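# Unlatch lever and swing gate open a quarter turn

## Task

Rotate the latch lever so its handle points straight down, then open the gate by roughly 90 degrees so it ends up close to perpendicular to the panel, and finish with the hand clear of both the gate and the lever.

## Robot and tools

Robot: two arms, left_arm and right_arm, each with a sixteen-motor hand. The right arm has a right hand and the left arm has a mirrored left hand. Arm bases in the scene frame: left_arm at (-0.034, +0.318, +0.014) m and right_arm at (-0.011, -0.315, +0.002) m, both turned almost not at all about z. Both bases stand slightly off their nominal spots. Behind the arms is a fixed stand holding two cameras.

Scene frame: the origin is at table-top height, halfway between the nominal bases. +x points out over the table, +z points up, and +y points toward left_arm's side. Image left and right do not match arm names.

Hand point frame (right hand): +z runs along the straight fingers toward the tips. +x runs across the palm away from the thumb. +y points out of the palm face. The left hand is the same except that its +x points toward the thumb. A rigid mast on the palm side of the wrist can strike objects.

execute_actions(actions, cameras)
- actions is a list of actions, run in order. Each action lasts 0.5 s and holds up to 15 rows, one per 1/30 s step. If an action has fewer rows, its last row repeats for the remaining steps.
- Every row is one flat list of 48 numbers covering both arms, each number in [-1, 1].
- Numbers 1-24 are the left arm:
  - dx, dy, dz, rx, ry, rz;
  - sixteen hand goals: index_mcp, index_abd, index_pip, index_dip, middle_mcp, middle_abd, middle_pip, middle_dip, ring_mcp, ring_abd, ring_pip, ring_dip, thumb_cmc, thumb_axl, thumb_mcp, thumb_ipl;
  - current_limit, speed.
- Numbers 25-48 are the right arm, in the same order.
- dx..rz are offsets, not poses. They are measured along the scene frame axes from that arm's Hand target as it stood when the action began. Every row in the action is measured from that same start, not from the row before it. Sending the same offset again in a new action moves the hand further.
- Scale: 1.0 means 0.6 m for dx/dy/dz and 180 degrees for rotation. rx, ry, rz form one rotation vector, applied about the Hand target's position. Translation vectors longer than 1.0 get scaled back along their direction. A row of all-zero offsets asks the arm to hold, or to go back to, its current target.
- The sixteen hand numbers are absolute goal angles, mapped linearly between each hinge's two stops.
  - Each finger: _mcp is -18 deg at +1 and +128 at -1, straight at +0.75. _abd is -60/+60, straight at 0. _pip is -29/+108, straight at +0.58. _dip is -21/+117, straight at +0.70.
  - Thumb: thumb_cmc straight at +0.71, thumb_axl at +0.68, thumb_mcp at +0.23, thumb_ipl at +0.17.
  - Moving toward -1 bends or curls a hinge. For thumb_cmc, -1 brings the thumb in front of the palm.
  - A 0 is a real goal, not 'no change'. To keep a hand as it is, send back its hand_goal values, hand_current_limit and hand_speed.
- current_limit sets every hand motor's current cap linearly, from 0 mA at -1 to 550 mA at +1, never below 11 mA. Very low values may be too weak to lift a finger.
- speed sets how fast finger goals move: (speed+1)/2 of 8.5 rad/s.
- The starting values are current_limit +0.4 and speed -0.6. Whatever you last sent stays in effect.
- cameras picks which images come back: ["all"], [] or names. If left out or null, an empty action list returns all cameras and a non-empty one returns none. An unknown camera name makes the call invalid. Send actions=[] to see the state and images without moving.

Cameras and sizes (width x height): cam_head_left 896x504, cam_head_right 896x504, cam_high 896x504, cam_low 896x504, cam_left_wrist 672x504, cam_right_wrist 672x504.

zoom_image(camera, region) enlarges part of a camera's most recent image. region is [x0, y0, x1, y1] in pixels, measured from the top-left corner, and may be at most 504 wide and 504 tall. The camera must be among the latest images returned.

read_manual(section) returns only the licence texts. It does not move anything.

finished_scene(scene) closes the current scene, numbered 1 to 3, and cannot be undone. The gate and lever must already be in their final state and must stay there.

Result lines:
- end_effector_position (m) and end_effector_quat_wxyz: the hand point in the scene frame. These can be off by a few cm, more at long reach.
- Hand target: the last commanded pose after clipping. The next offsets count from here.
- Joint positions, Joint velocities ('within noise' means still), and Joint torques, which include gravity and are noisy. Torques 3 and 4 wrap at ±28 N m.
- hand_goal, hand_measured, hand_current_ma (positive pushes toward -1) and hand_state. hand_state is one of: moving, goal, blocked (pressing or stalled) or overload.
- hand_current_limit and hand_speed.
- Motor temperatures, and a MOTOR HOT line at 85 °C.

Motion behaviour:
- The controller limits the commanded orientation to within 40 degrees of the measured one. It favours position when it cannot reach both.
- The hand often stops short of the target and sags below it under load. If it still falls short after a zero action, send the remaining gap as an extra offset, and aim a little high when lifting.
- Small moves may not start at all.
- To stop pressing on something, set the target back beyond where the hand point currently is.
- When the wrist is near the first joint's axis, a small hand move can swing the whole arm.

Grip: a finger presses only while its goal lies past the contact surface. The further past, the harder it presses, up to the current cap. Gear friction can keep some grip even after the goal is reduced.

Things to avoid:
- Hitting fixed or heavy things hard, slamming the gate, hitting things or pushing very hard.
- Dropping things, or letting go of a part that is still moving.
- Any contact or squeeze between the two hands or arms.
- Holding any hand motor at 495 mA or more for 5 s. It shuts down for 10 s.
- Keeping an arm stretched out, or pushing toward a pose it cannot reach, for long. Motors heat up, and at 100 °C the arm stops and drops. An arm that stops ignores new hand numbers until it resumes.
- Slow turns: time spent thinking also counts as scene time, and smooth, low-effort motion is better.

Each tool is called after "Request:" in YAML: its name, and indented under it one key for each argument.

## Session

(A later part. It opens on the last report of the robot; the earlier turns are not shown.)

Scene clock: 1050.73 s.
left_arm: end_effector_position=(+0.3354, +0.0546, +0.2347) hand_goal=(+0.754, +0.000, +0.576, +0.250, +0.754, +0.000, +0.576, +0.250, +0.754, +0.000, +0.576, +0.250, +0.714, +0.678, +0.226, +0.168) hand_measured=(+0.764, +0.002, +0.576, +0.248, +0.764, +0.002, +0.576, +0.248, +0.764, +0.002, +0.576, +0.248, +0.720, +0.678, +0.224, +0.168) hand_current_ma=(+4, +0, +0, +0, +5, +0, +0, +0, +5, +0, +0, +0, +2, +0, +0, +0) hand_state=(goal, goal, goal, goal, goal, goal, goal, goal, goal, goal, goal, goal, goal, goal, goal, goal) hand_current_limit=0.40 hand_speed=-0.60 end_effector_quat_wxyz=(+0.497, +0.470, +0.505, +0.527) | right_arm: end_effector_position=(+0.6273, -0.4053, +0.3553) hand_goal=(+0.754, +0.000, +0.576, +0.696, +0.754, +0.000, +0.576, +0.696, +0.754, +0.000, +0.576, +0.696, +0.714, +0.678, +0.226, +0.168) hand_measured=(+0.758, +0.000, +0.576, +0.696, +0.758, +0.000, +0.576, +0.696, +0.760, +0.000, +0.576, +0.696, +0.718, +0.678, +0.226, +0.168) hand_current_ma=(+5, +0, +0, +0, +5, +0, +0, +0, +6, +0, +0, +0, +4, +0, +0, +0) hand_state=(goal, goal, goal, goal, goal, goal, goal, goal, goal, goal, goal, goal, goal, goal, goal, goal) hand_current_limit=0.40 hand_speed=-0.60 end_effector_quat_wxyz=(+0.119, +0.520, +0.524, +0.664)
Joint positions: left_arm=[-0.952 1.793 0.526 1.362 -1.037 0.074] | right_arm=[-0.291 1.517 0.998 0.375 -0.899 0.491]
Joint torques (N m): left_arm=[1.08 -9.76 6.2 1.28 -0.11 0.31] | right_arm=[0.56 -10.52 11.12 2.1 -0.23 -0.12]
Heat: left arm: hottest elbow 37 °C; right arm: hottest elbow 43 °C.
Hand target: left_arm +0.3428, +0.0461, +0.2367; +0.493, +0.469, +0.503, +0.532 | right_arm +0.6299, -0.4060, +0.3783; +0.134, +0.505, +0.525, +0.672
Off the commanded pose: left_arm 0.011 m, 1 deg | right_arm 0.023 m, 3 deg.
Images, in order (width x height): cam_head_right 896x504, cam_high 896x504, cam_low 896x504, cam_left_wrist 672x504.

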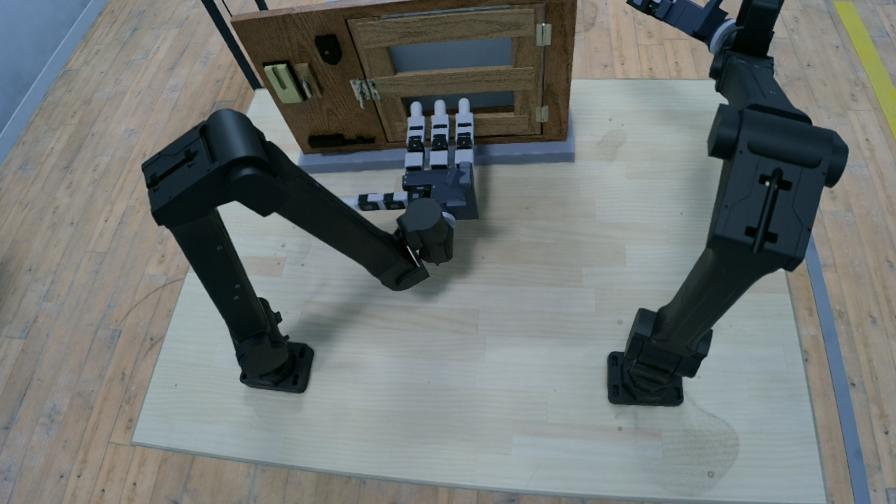

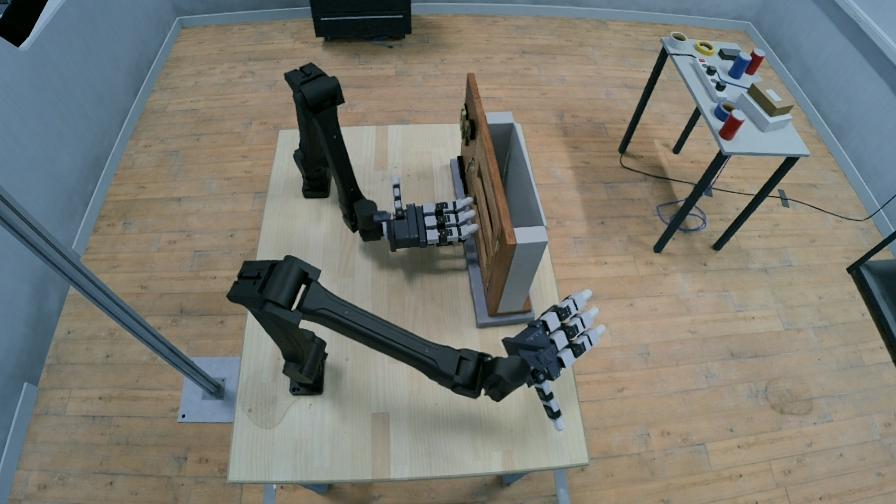

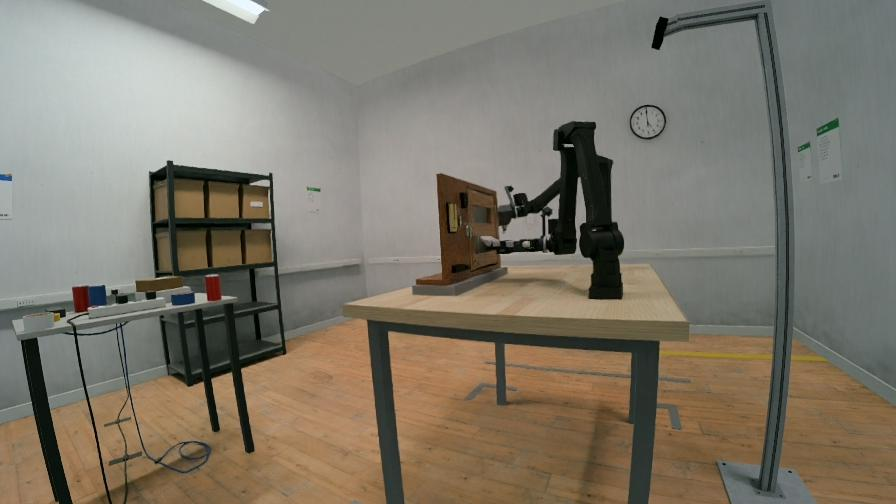

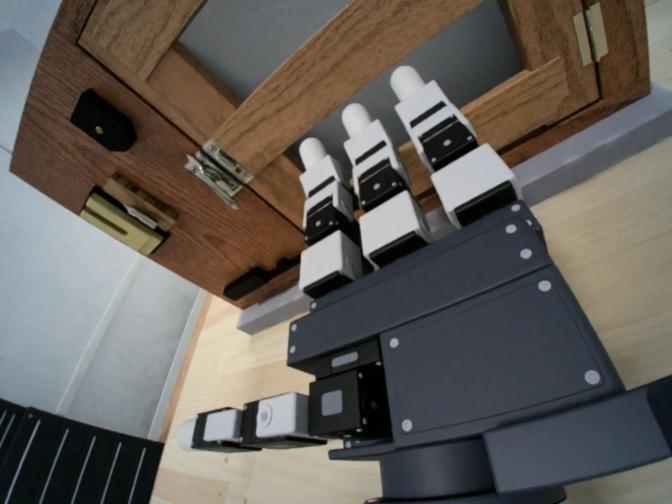

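Request:
execute_actions:
  actions:
    - [[0.0,0.0,-0.022,0,0,0,0.754,0,0.576,0.25,0.754,0,0.576,0.25,0.754,0,0.576,0.25,0.714,0.678,0.226,0.168,0.4,-0.6,0,0,0,0,0,0,0.754,0,0.576,0.696,0.754,0,0.576,0.696,0.754,0,0.576,0.696,0.714,0.678,0.226,0.168,0.4,-0.6]]
    - [[0.035,0.0,0.0,0,0,0,0.754,0,0.576,0.25,0.754,0,0.576,0.25,0.754,0,0.576,0.25,0.714,0.678,0.226,0.168,0.4,-0.6,0,0,0,0,0,0,0.754,0,0.576,0.696,0.754,0,0.576,0.696,0.754,0,0.576,0.696,0.714,0.678,0.226,0.168,0.4,-0.6]]
  cameras: ["cam_low","cam_left_wrist","cam_head_right","cam_high"]

Request:
zoom_image:
  camera: "cam_low"
  region: [440, 180, 560, 280]

Request:
zoom_image:
  camera: "cam_left_wrist"
  region: [220, 0, 560, 255]

Request:
zoom_image:
  camera: "cam_head_right"
  region: [340, 60, 520, 180]

Request:
zoom_image:
  camera: "cam_high"
  region: [400, 140, 500, 240]

Scene clock: 1067.90 s.
left_arm: end_effector_position=(+0.3564, +0.0528, +0.2218) hand_goal=(+0.754, +0.000, +0.576, +0.250, +0.754, +0.000, +0.576, +0.250, +0.754, +0.000, +0.576, +0.250, +0.714, +0.678, +0.226, +0.168) hand_measured=(+0.764, +0.002, +0.576, +0.248, +0.764, +0.002, +0.576, +0.248, +0.764, +0.002, +0.576, +0.248, +0.720, +0.678, +0.224, +0.168) hand_current_ma=(+4, +0, +0, +0, +5, +0, +0, +0, +5, +0, +0, +0, +2, +0, +0, +0) hand_state=(goal, goal, goal, goal, goal, goal, goal, goal, goal, goal, goal, goal, goal, goal, goal, goal) hand_current_limit=0.40 hand_speed=-0.60 end_effector_quat_wxyz=(+0.492, +0.472, +0.504, +0.530) | right_arm: end_effector_position=(+0.6273, -0.4053, +0.3553) hand_goal=(+0.754, +0.000, +0.576, +0.696, +0.754, +0.000, +0.576, +0.696, +0.754, +0.000, +0.576, +0.696, +0.714, +0.678, +0.226, +0.168) hand_measured=(+0.758, +0.000, +0.576, +0.696, +0.758, +0.000, +0.576, +0.696, +0.760, +0.000, +0.576, +0.696, +0.718, +0.678, +0.226, +0.168) hand_current_ma=(+5, +0, +0, +0, +5, +0, +0, +0, +6, +0, +0, +0, +4, +0, +0, +0) hand_state=(goal, goal, goal, goal, goal, goal, goal, goal, goal, goal, goal, goal, goal, goal, goal, goal) hand_current_limit=0.40 hand_speed=-0.60 end_effector_quat_wxyz=(+0.119, +0.520, +0.524, +0.664)
Joint positions: left_arm=[-0.908 1.854 0.565 1.374 -0.998 0.075] | right_arm=[-0.291 1.517 0.998 0.375 -0.899 0.491]
Joint torques (N m): left_arm=[0.97 -10.58 6 1.44 0.09 0.23] | right_arm=[0.56 -10.58 11.11 2.07 -0.23 -0.12]
Heat: left arm: hottest elbow 37 °C; right arm: hottest elbow 43 °C.
Hand target: left_arm +0.3639, +0.0461, +0.2234; +0.493, +0.469, +0.503, +0.532 | right_arm +0.6299, -0.4060, +0.3783; +0.134, +0.505, +0.525, +0.672
Off the commanded pose: left_arm 0.010 m, 0 deg | right_arm 0.023 m, 3 deg.
Images, in order (width x height): cam_head_right 896x504, cam_high 896x504, cam_low 896x504, cam_left_wrist 672x504.

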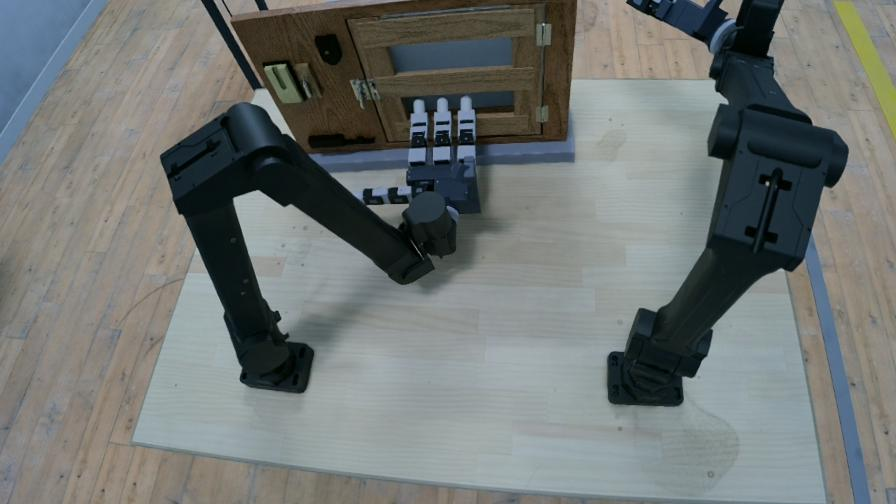

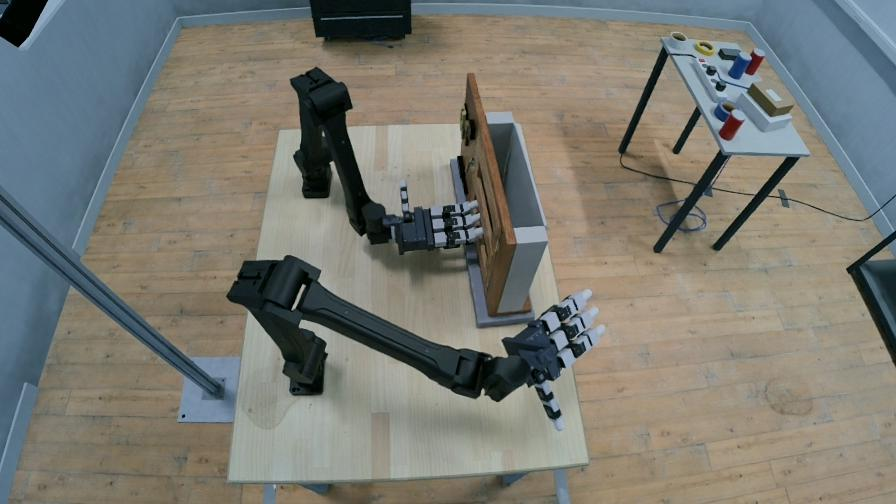

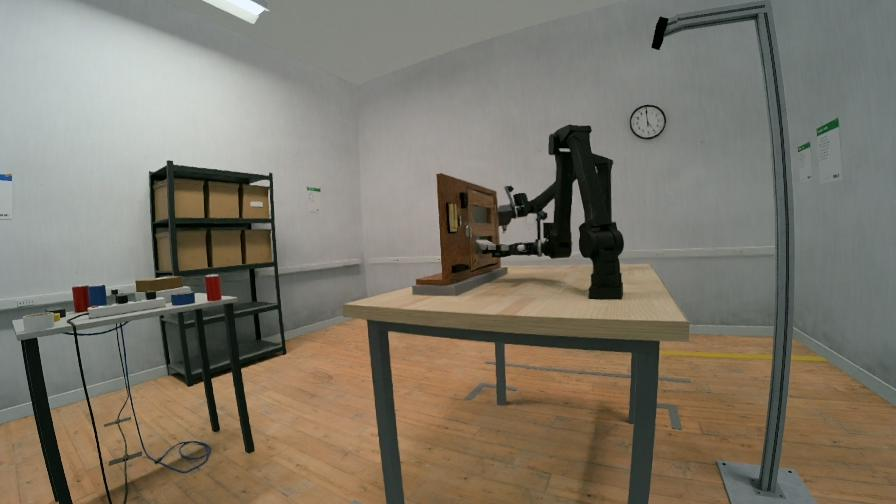

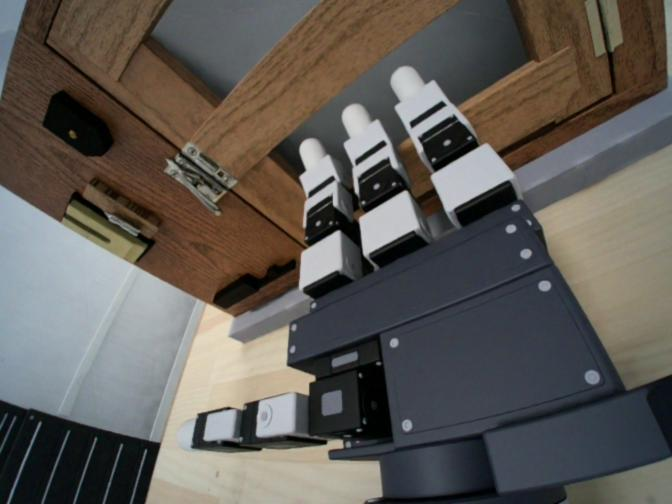

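Scaled by 4.200 from the camera's 896x504 image, which has a finer 1280x720 frame.

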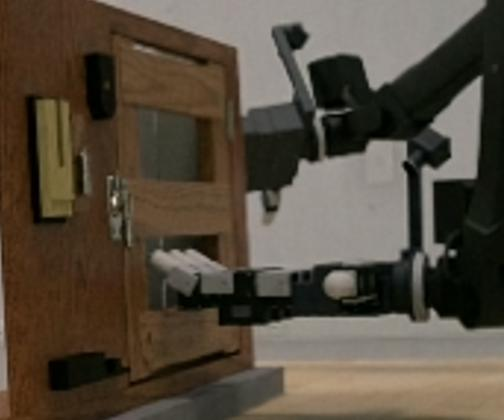

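Scaled by 1.482 from the camera's 672x504 image, which has a finer 960x720 frame.

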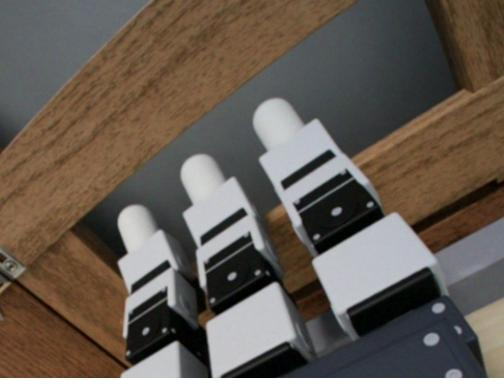

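Scaled by 2.800 from the camera's 896x504 image, which has a finer 1280x720 frame.

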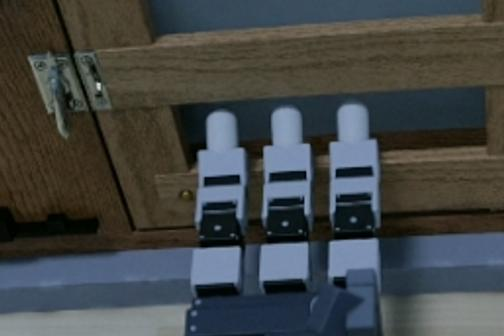

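Scaled by 5.040 from the camera's 896x504 image, which has a finer 1280x720 frame.

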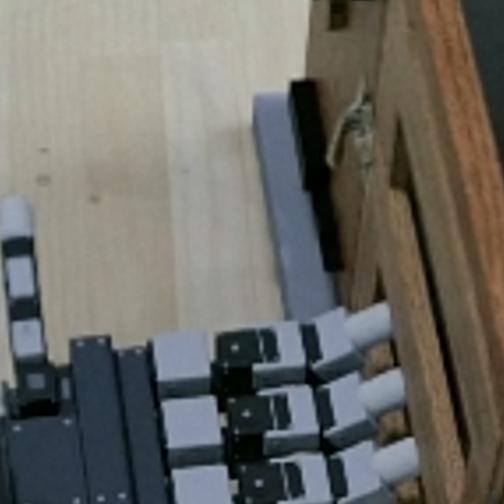

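Request:
execute_actions:
  actions:
    - [[-0.025,0.0,0,0,0,0,0.754,0,0.576,0.40,0.754,0,0.576,0.40,0.754,0,0.576,0.40,0.714,0.678,0.226,0.168,0.4,-0.6,0,0,0,0,0,0,0.754,0,0.576,0.696,0.754,0,0.576,0.696,0.754,0,0.576,0.696,0.714,0.678,0.226,0.168,0.4,-0.6]]
    - [[0.0,0.0,0.03,0,0,0,0.754,0,0.576,0.4,0.754,0,0.576,0.4,0.754,0,0.576,0.4,0.714,0.678,0.226,0.168,0.4,-0.6,0,0,0,0,0,0,0.754,0,0.576,0.696,0.754,0,0.576,0.696,0.754,0,0.576,0.696,0.714,0.678,0.226,0.168,0.4,-0.6]]
  cameras: ["cam_low","cam_left_wrist"]

Request:
zoom_image:
  camera: "cam_low"
  region: [460, 210, 520, 270]

Request:
zoom_image:
  camera: "cam_left_wrist"
  region: [220, 0, 560, 255]

Scene clock: 1087.87 s.
left_arm: end_effector_position=(+0.3505, +0.0507, +0.2370) hand_goal=(+0.754, +0.000, +0.576, +0.400, +0.754, +0.000, +0.576, +0.400, +0.754, +0.000, +0.576, +0.400, +0.714, +0.678, +0.226, +0.168) hand_measured=(+0.764, +0.002, +0.576, +0.398, +0.764, +0.002, +0.576, +0.398, +0.764, +0.002, +0.576, +0.398, +0.720, +0.678, +0.224, +0.168) hand_current_ma=(+4, +0, +0, +0, +5, +0, +0, +0, +5, +0, +0, +0, +2, +0, +0, +0) hand_state=(goal, goal, goal, goal, goal, goal, goal, goal, goal, goal, goal, goal, goal, goal, goal, goal) hand_current_limit=0.40 hand_speed=-0.60 end_effector_quat_wxyz=(+0.494, +0.465, +0.508, +0.530) | right_arm: end_effector_position=(+0.6273, -0.4053, +0.3553) hand_goal=(+0.754, +0.000, +0.576, +0.696, +0.754, +0.000, +0.576, +0.696, +0.754, +0.000, +0.576, +0.696, +0.714, +0.678, +0.226, +0.168) hand_measured=(+0.758, +0.000, +0.576, +0.696, +0.758, +0.000, +0.576, +0.696, +0.760, +0.000, +0.576, +0.696, +0.718, +0.678, +0.226, +0.168) hand_current_ma=(+5, +0, +0, +0, +5, +0, +0, +0, +6, +0, +0, +0, +4, +0, +0, +0) hand_state=(goal, goal, goal, goal, goal, goal, goal, goal, goal, goal, goal, goal, goal, goal, goal, goal) hand_current_limit=0.40 hand_speed=-0.60 end_effector_quat_wxyz=(+0.119, +0.520, +0.524, +0.664)
Joint positions: left_arm=[-0.926 1.805 0.565 1.338 -1.024 0.076] | right_arm=[-0.291 1.517 0.998 0.375 -0.899 0.491]
Joint torques (N m): left_arm=[0.09 -12.28 4.22 1.22 -0.12 0.31] | right_arm=[0.56 -10.52 11.11 2.09 -0.23 -0.12]
Motor temperatures (°C): left_arm=[24 24 36 22 21 23] | right_arm=[21 26 43 24 23 22]
Heat: left arm: hottest elbow 36 °C; right arm: hottest elbow 43 °C.
Hand target: left_arm +0.3488, +0.0462, +0.2415; +0.493, +0.469, +0.504, +0.532 | right_arm +0.6299, -0.4060, +0.3783; +0.134, +0.505, +0.525, +0.672
Off the commanded pose: left_arm 0.007 m, 1 deg | right_arm 0.023 m, 3 deg.
Images, in order (width x height): cam_low 896x504, cam_left_wrist 672x504.

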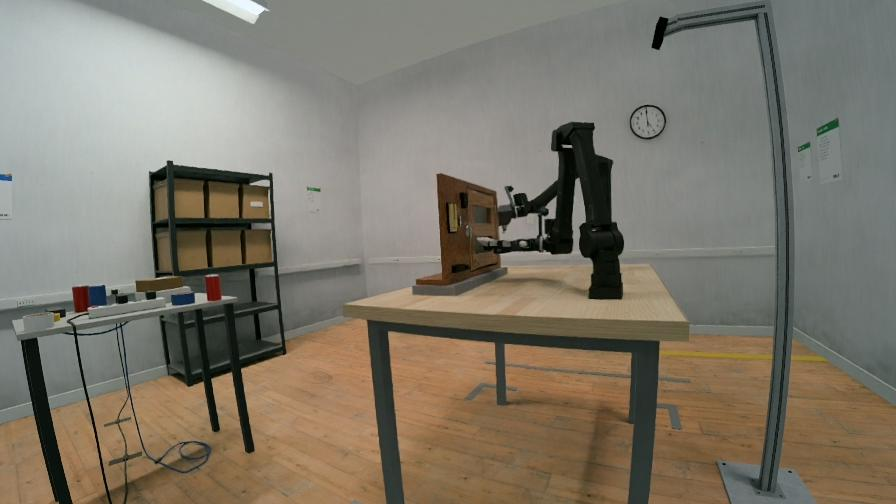

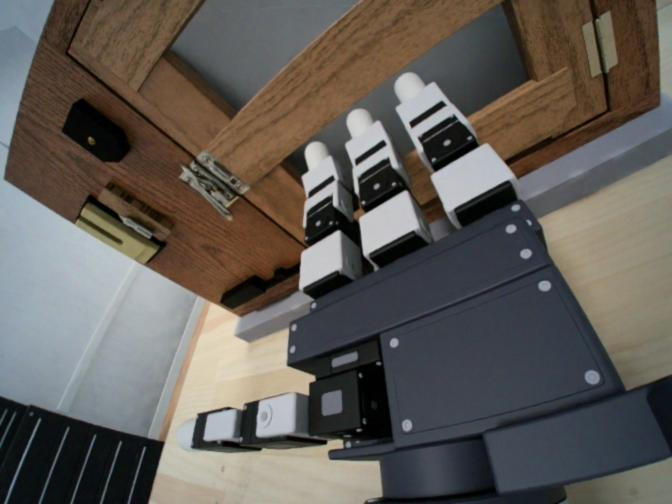

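Scaled by 8.400 from the camera's 896x504 image, which has a finer 1280x720 frame.

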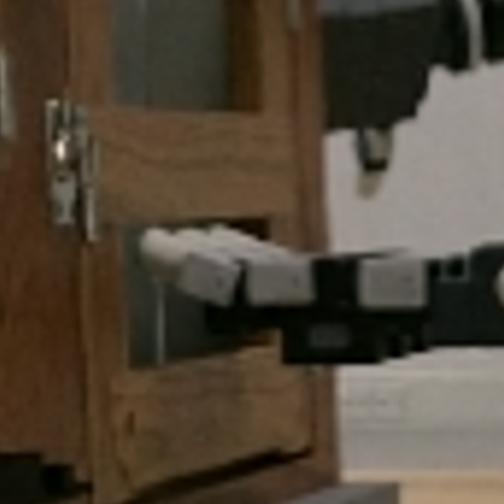

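Scaled by 1.482 from the camera's 672x504 image, which has a finer 960x720 frame.

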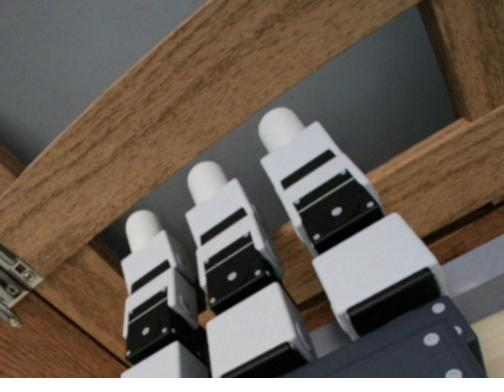

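Request:
execute_actions:
  actions:
    - [[0.03,0.0,-0.01,0,0,0,0.754,0,0.576,0.40,0.754,0,0.576,0.40,0.754,0,0.576,0.40,0.714,0.678,0.226,0.168,0.4,-0.6,0,0,0,0,0,0,0.754,0,0.576,0.696,0.754,0,0.576,0.696,0.754,0,0.576,0.696,0.714,0.678,0.226,0.168,0.4,-0.6]]
    - [[0.04,0.0,0.0,0,0,0,0.754,0,0.576,0.4,0.754,0,0.576,0.4,0.754,0,0.576,0.4,0.714,0.678,0.226,0.168,0.4,-0.6,0,0,0,0,0,0,0.754,0,0.576,0.696,0.754,0,0.576,0.696,0.754,0,0.576,0.696,0.714,0.678,0.226,0.168,0.4,-0.6]]
  cameras: ["cam_low","cam_left_wrist","cam_high","cam_head_right"]

Request:
zoom_image:
  camera: "cam_low"
  region: [460, 210, 520, 270]

Request:
zoom_image:
  camera: "cam_left_wrist"
  region: [220, 0, 560, 255]

Request:
zoom_image:
  camera: "cam_high"
  region: [420, 140, 520, 240]

Scene clock: 1100.50 s.
left_arm: end_effector_position=(+0.3821, +0.0531, +0.2330) hand_goal=(+0.754, +0.000, +0.576, +0.400, +0.754, +0.000, +0.576, +0.400, +0.754, +0.000, +0.576, +0.400, +0.714, +0.678, +0.226, +0.168) hand_measured=(+0.764, +0.002, +0.576, +0.398, +0.764, +0.002, +0.576, +0.398, +0.764, +0.002, +0.576, +0.398, +0.720, +0.678, +0.224, +0.168) hand_current_ma=(+4, +0, +0, +0, +5, +0, +0, +0, +5, +0, +0, +0, +2, +0, +0, +0) hand_state=(goal, goal, goal, goal, goal, goal, goal, goal, goal, goal, goal, goal, goal, goal, goal, goal) hand_current_limit=0.40 hand_speed=-0.60 end_effector_quat_wxyz=(+0.490, +0.474, +0.502, +0.532) | right_arm: end_effector_position=(+0.6273, -0.4053, +0.3553) hand_goal=(+0.754, +0.000, +0.576, +0.696, +0.754, +0.000, +0.576, +0.696, +0.754, +0.000, +0.576, +0.696, +0.714, +0.678, +0.226, +0.168) hand_measured=(+0.758, +0.000, +0.576, +0.696, +0.758, +0.000, +0.576, +0.696, +0.760, +0.000, +0.576, +0.696, +0.718, +0.678, +0.226, +0.168) hand_current_ma=(+5, +0, +0, +0, +5, +0, +0, +0, +6, +0, +0, +0, +4, +0, +0, +0) hand_state=(goal, goal, goal, goal, goal, goal, goal, goal, goal, goal, goal, goal, goal, goal, goal, goal) hand_current_limit=0.40 hand_speed=-0.60 end_effector_quat_wxyz=(+0.119, +0.520, +0.524, +0.664)
Joint positions: left_arm=[-0.853 1.83 0.606 1.303 -0.944 0.076] | right_arm=[-0.291 1.517 0.998 0.375 -0.899 0.491]
Joint torques (N m): left_arm=[1.32 -10.93 6.79 1.37 0.08 0.13] | right_arm=[0.62 -10.46 11.14 2.09 -0.23 -0.12]
Heat: left arm: hottest elbow 35 °C; right arm: hottest elbow 43 °C.
Hand target: left_arm +0.3908, +0.0460, +0.2355; +0.493, +0.469, +0.503, +0.532 | right_arm +0.6299, -0.4060, +0.3783; +0.134, +0.505, +0.525, +0.672
Off the commanded pose: left_arm 0.011 m, 1 deg | right_arm 0.023 m, 3 deg.
Images, in order (width x height): cam_head_right 896x504, cam_high 896x504, cam_low 896x504, cam_left_wrist 672x504.

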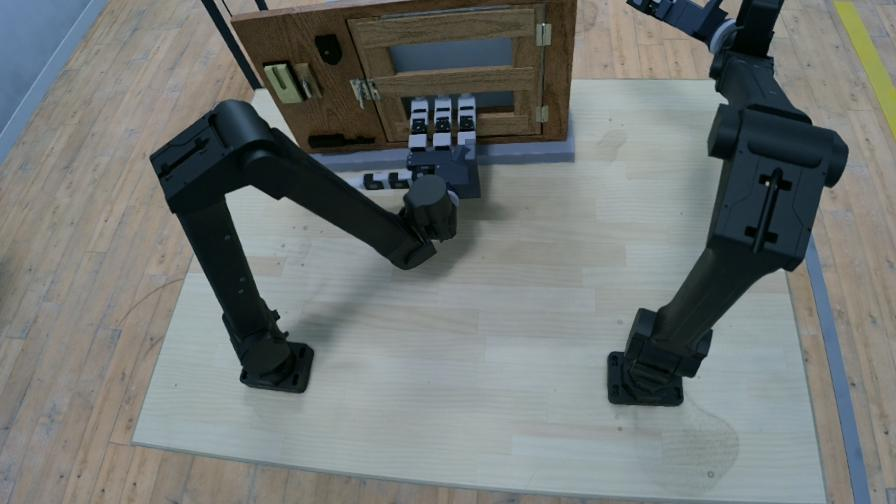

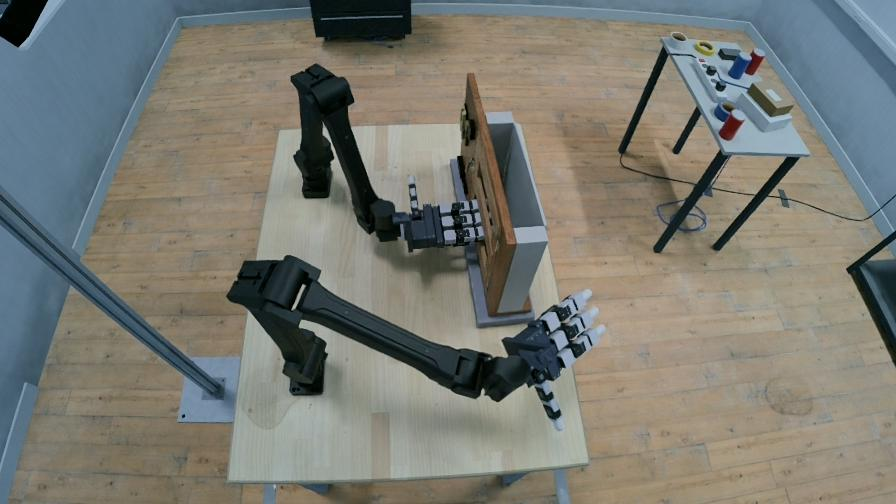

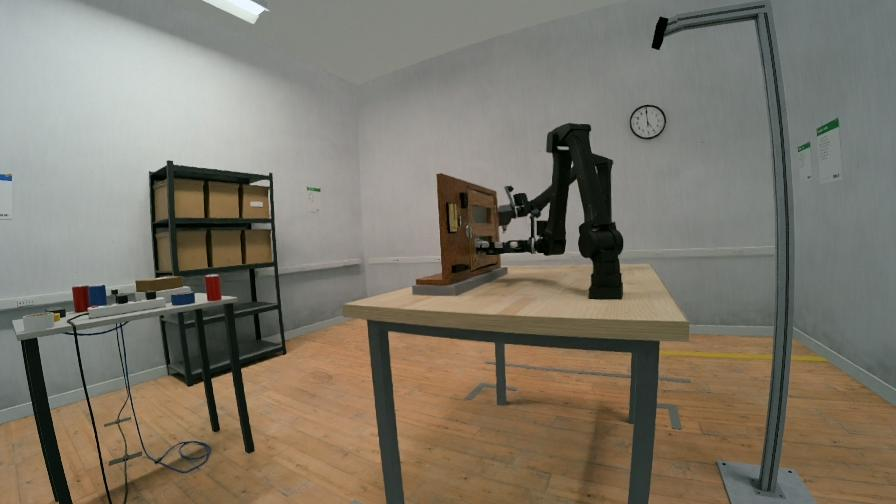

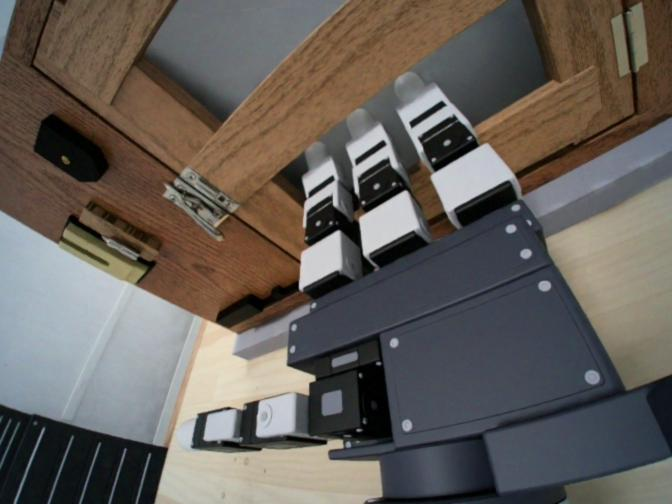

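Scaled by 8.400 from the camera's 896x504 image, which has a finer 1280x720 frame.

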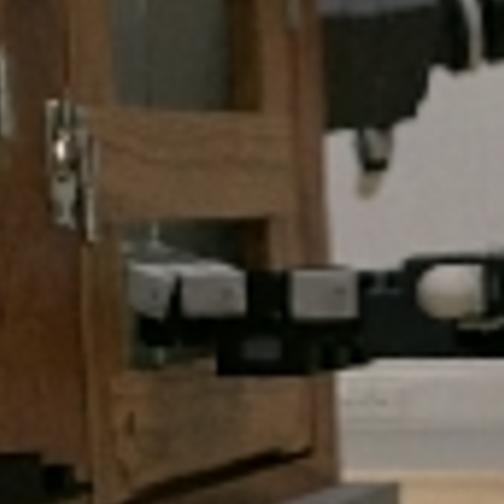

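Scaled by 1.482 from the camera's 672x504 image, which has a finer 960x720 frame.

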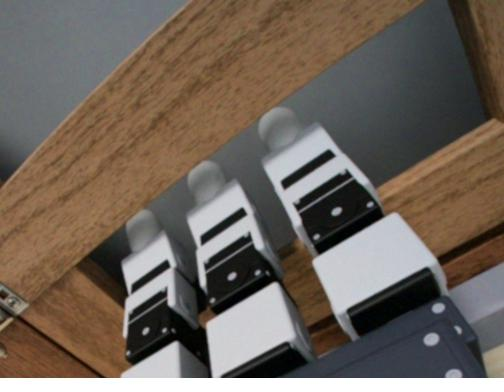

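Scaled by 5.040 from the camera's 896x504 image, which has a finer 1280x720 frame.

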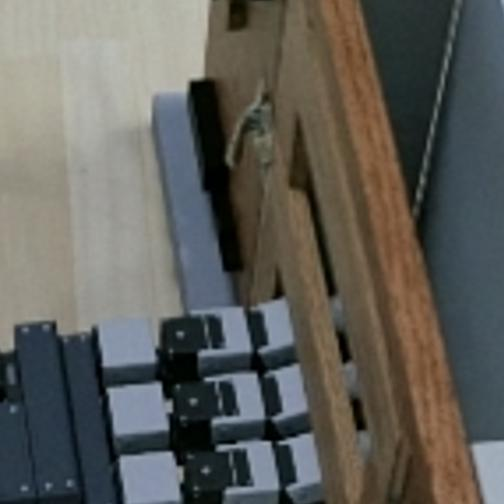

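Request:
execute_actions:
  actions:
    - [[0.045,0.005,0.004,0,0,0,0.754,0,0.576,0.40,0.754,0,0.576,0.40,0.754,0,0.576,0.40,0.714,0.678,0.226,0.168,0.4,-0.6,0,0,0,0,0,0,0.754,0,0.576,0.696,0.754,0,0.576,0.696,0.754,0,0.576,0.696,0.714,0.678,0.226,0.168,0.4,-0.6]]
  cameras: ["cam_low","cam_high"]

Request:
zoom_image:
  camera: "cam_low"
  region: [460, 210, 520, 270]

Request:
zoom_image:
  camera: "cam_high"
  region: [420, 140, 520, 240]

Scene clock: 1114.53 s.
left_arm: end_effector_position=(+0.4087, +0.0558, +0.2345) hand_goal=(+0.754, +0.000, +0.576, +0.400, +0.754, +0.000, +0.576, +0.400, +0.754, +0.000, +0.576, +0.400, +0.714, +0.678, +0.226, +0.168) hand_measured=(+0.764, +0.002, +0.576, +0.398, +0.764, +0.002, +0.576, +0.398, +0.764, +0.002, +0.576, +0.398, +0.720, +0.678, +0.224, +0.168) hand_current_ma=(+4, +0, +0, +0, +5, +0, +0, +0, +5, +0, +0, +0, +2, +0, +0, +0) hand_state=(goal, goal, goal, goal, goal, goal, goal, goal, goal, goal, goal, goal, goal, goal, goal, goal) hand_current_limit=0.40 hand_speed=-0.60 end_effector_quat_wxyz=(+0.487, +0.476, +0.501, +0.534) | right_arm: end_effector_position=(+0.6273, -0.4053, +0.3553) hand_goal=(+0.754, +0.000, +0.576, +0.696, +0.754, +0.000, +0.576, +0.696, +0.754, +0.000, +0.576, +0.696, +0.714, +0.678, +0.226, +0.168) hand_measured=(+0.758, +0.000, +0.576, +0.696, +0.758, +0.000, +0.576, +0.696, +0.760, +0.000, +0.576, +0.696, +0.718, +0.678, +0.226, +0.168) hand_current_ma=(+5, +0, +0, +0, +5, +0, +0, +0, +6, +0, +0, +0, +4, +0, +0, +0) hand_state=(goal, goal, goal, goal, goal, goal, goal, goal, goal, goal, goal, goal, goal, goal, goal, goal) hand_current_limit=0.40 hand_speed=-0.60 end_effector_quat_wxyz=(+0.119, +0.520, +0.524, +0.664)
Joint positions: left_arm=[-0.798 1.842 0.648 1.264 -0.89 0.076] | right_arm=[-0.291 1.517 0.998 0.375 -0.899 0.491]
Joint torques (N m): left_arm=[1.08 -11.52 7.32 1.54 0.07 0.04] | right_arm=[0.56 -10.58 11.12 2.09 -0.23 -0.12]
Heat: left arm: hottest elbow 35 °C; right arm: hottest elbow 43 °C.
Hand target: left_arm +0.4178, +0.0491, +0.2377; +0.493, +0.469, +0.504, +0.532 | right_arm +0.6299, -0.4060, +0.3783; +0.134, +0.505, +0.525, +0.672
Off the commanded pose: left_arm 0.012 m, 1 deg | right_arm 0.023 m, 3 deg.
Images, in order (width x height): cam_high 896x504, cam_low 896x504.

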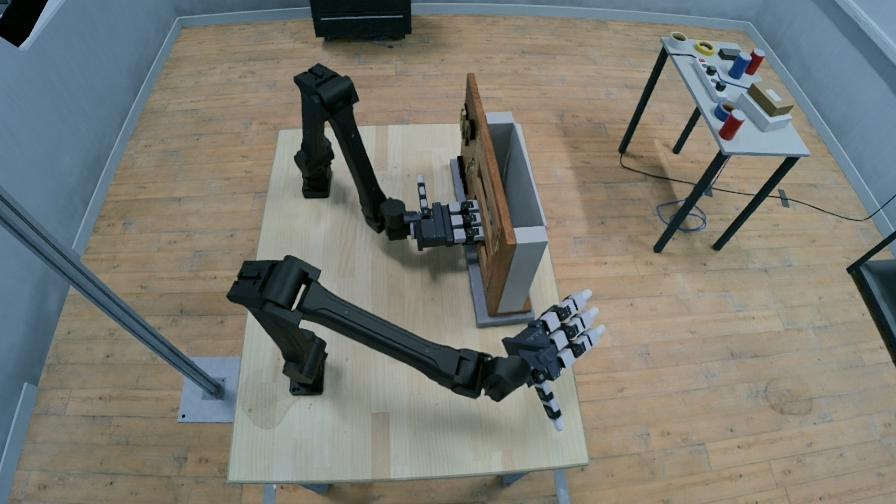

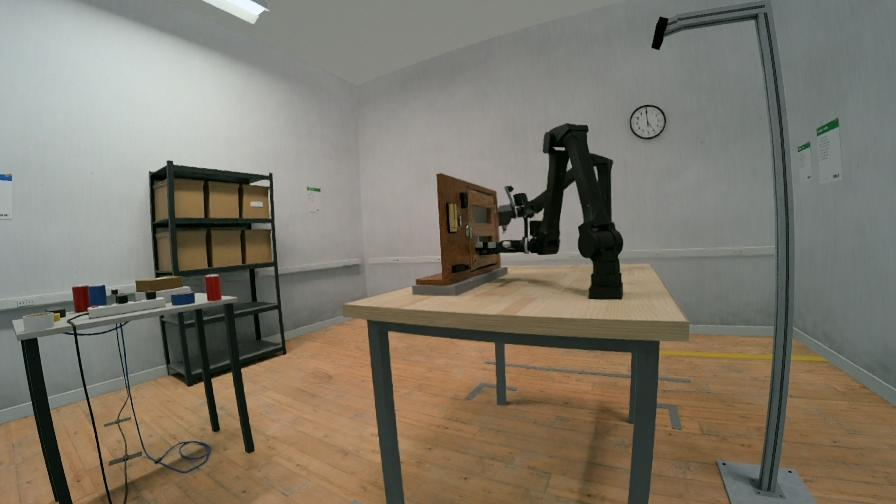

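Scaled by 8.400 from the camera's 896x504 image, which has a finer 1280x720 frame.

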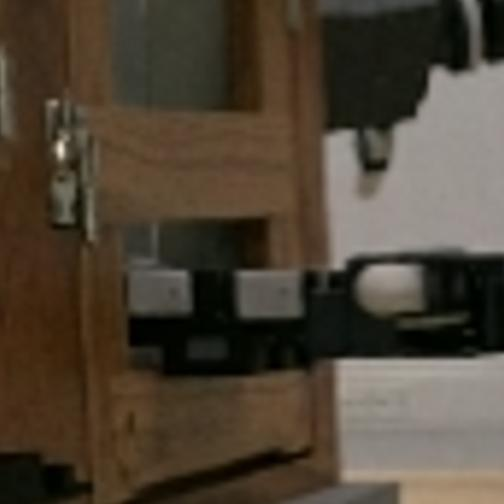

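Scaled by 5.040 from the camera's 896x504 image, which has a finer 1280x720 frame.

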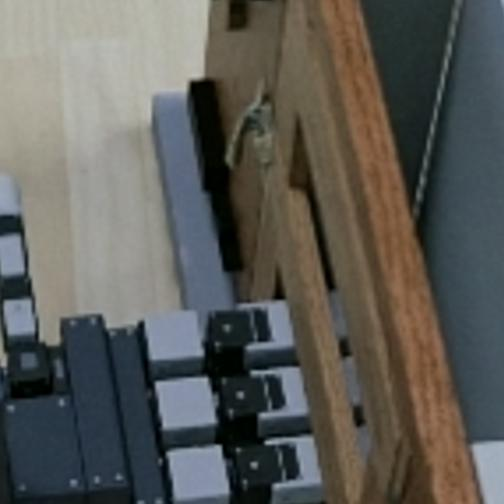

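Request:
execute_actions:
  actions:
    - [[0.035,0.002,0.0,0,0,0,0.754,0,0.576,0.40,0.754,0,0.576,0.40,0.754,0,0.576,0.40,0.714,0.678,0.226,0.168,0.4,-0.6,0,0,0,0,0,0,0.754,0,0.576,0.696,0.754,0,0.576,0.696,0.754,0,0.576,0.696,0.714,0.678,0.226,0.168,0.4,-0.6]]
    - [[0.0,0.0,0.0,0,0,0,0.754,0,0.576,-0.25,0.754,0,0.576,-0.25,0.754,0,0.576,-0.25,0.714,0.678,0.226,0.168,0.0,-0.7,0,0,0,0,0,0,0.754,0,0.576,0.696,0.754,0,0.576,0.696,0.754,0,0.576,0.696,0.714,0.678,0.226,0.168,0.4,-0.6]]
    - [[0.0,0.0,0.0,0,0,0,0.754,0,0.576,-0.25,0.754,0,0.576,-0.25,0.754,0,0.576,-0.25,0.714,0.678,0.226,0.168,0.0,-0.7,0,0,0,0,0,0,0.754,0,0.576,0.696,0.754,0,0.576,0.696,0.754,0,0.576,0.696,0.714,0.678,0.226,0.168,0.4,-0.6]]
  cameras: ["cam_low","cam_high","cam_left_wrist"]

Request:
zoom_image:
  camera: "cam_low"
  region: [460, 210, 520, 270]

Request:
zoom_image:
  camera: "cam_high"
  region: [420, 140, 520, 240]

Scene clock: 1127.87 s.
left_arm: end_effector_position=(+0.4162, +0.0508, +0.2331) hand_goal=(+0.754, +0.000, +0.576, -0.250, +0.754, +0.000, +0.576, -0.250, +0.754, +0.000, +0.576, -0.250, +0.714, +0.678, +0.226, +0.168) hand_measured=(+0.774, +0.002, +0.576, -0.248, +0.772, +0.002, +0.576, -0.246, +0.770, +0.002, +0.576, -0.246, +0.722, +0.678, +0.224, +0.168) hand_current_ma=(+14, +0, +0, +1, +12, +0, +0, +1, +11, +0, +0, +1, +3, +0, +0, +0) hand_state=(goal, goal, goal, goal, goal, goal, goal, goal, goal, goal, goal, goal, goal, goal, goal, goal) hand_current_limit=0.00 hand_speed=-0.70 end_effector_quat_wxyz=(+0.488, +0.485, +0.495, +0.530) | right_arm: end_effector_position=(+0.6273, -0.4053, +0.3553) hand_goal=(+0.754, +0.000, +0.576, +0.696, +0.754, +0.000, +0.576, +0.696, +0.754, +0.000, +0.576, +0.696, +0.714, +0.678, +0.226, +0.168) hand_measured=(+0.758, +0.000, +0.576, +0.696, +0.758, +0.000, +0.576, +0.696, +0.760, +0.000, +0.576, +0.696, +0.718, +0.678, +0.226, +0.168) hand_current_ma=(+5, +0, +0, +0, +5, +0, +0, +0, +6, +0, +0, +0, +4, +0, +0, +0) hand_state=(goal, goal, goal, goal, goal, goal, goal, goal, goal, goal, goal, goal, goal, goal, goal, goal) hand_current_limit=0.40 hand_speed=-0.60 end_effector_quat_wxyz=(+0.119, +0.520, +0.524, +0.664)
Joint positions: left_arm=[-0.788 1.848 0.662 1.247 -0.86 0.076] | right_arm=[-0.291 1.517 0.998 0.375 -0.899 0.491]
Joint torques (N m): left_arm=[3.14 -10.87 9.14 1.28 0.31 -0.01] | right_arm=[0.56 -10.52 11.14 2.09 -0.22 -0.12]
Heat: left arm: hottest elbow 36 °C; right arm: hottest elbow 43 °C.
Hand target: left_arm +0.4388, +0.0504, +0.2377; +0.493, +0.469, +0.504, +0.532 | right_arm +0.6299, -0.4060, +0.3783; +0.134, +0.505, +0.525, +0.672
Off the commanded pose: left_arm 0.023 m, 2 deg | right_arm 0.023 m, 3 deg.
Images, in order (width x height): cam_high 896x504, cam_low 896x504, cam_left_wrist 672x504.

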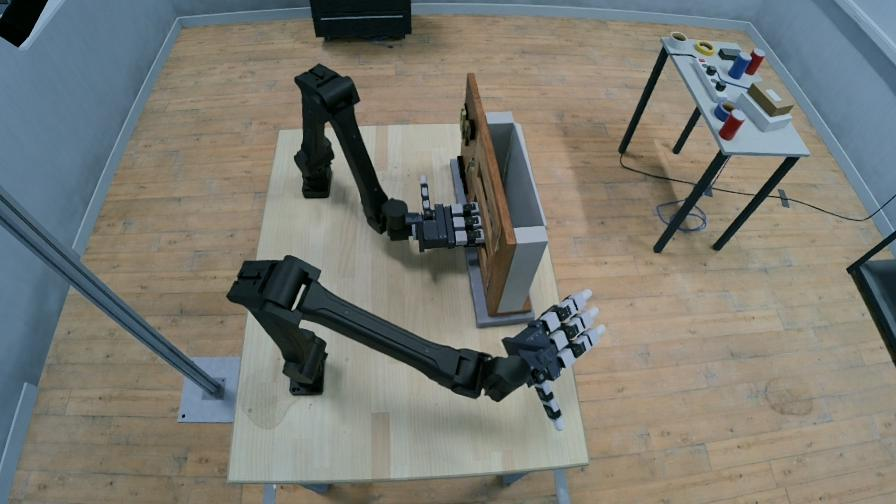

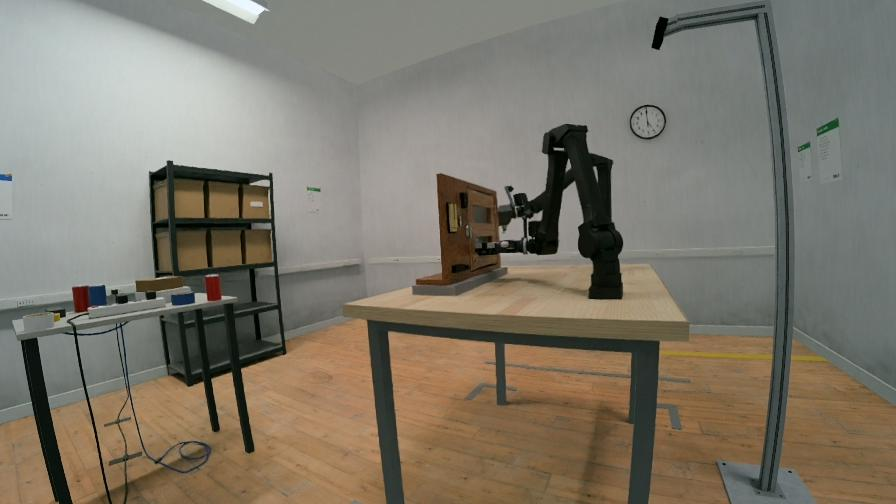

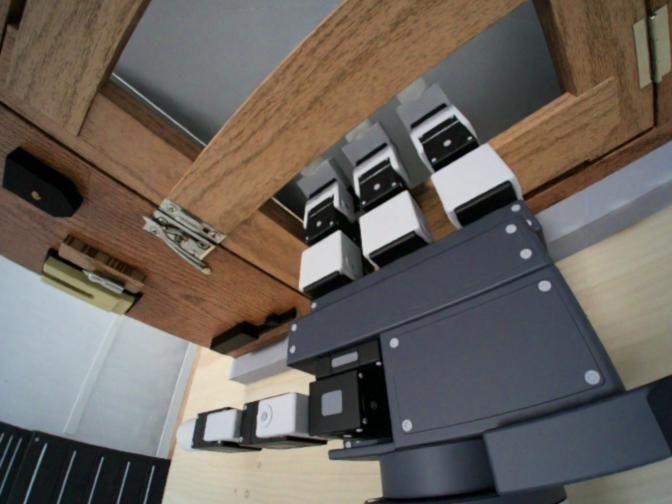

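Scaled by 8.400 from the camera's 896x504 image, which has a finer 1280x720 frame.

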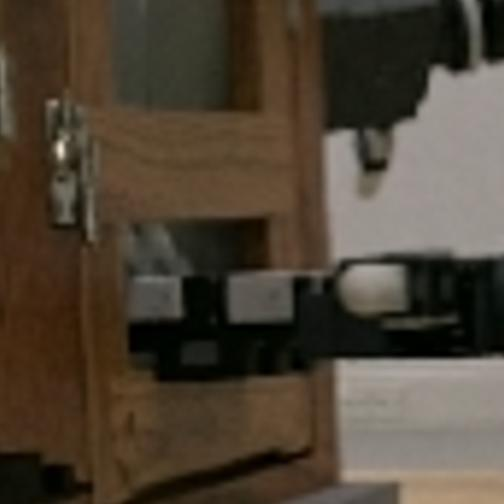

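Scaled by 5.040 from the camera's 896x504 image, which has a finer 1280x720 frame.

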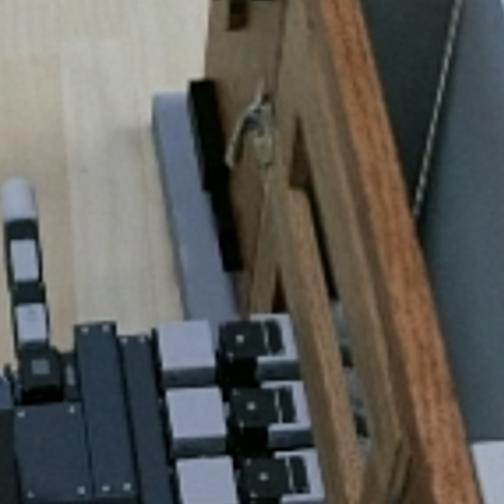

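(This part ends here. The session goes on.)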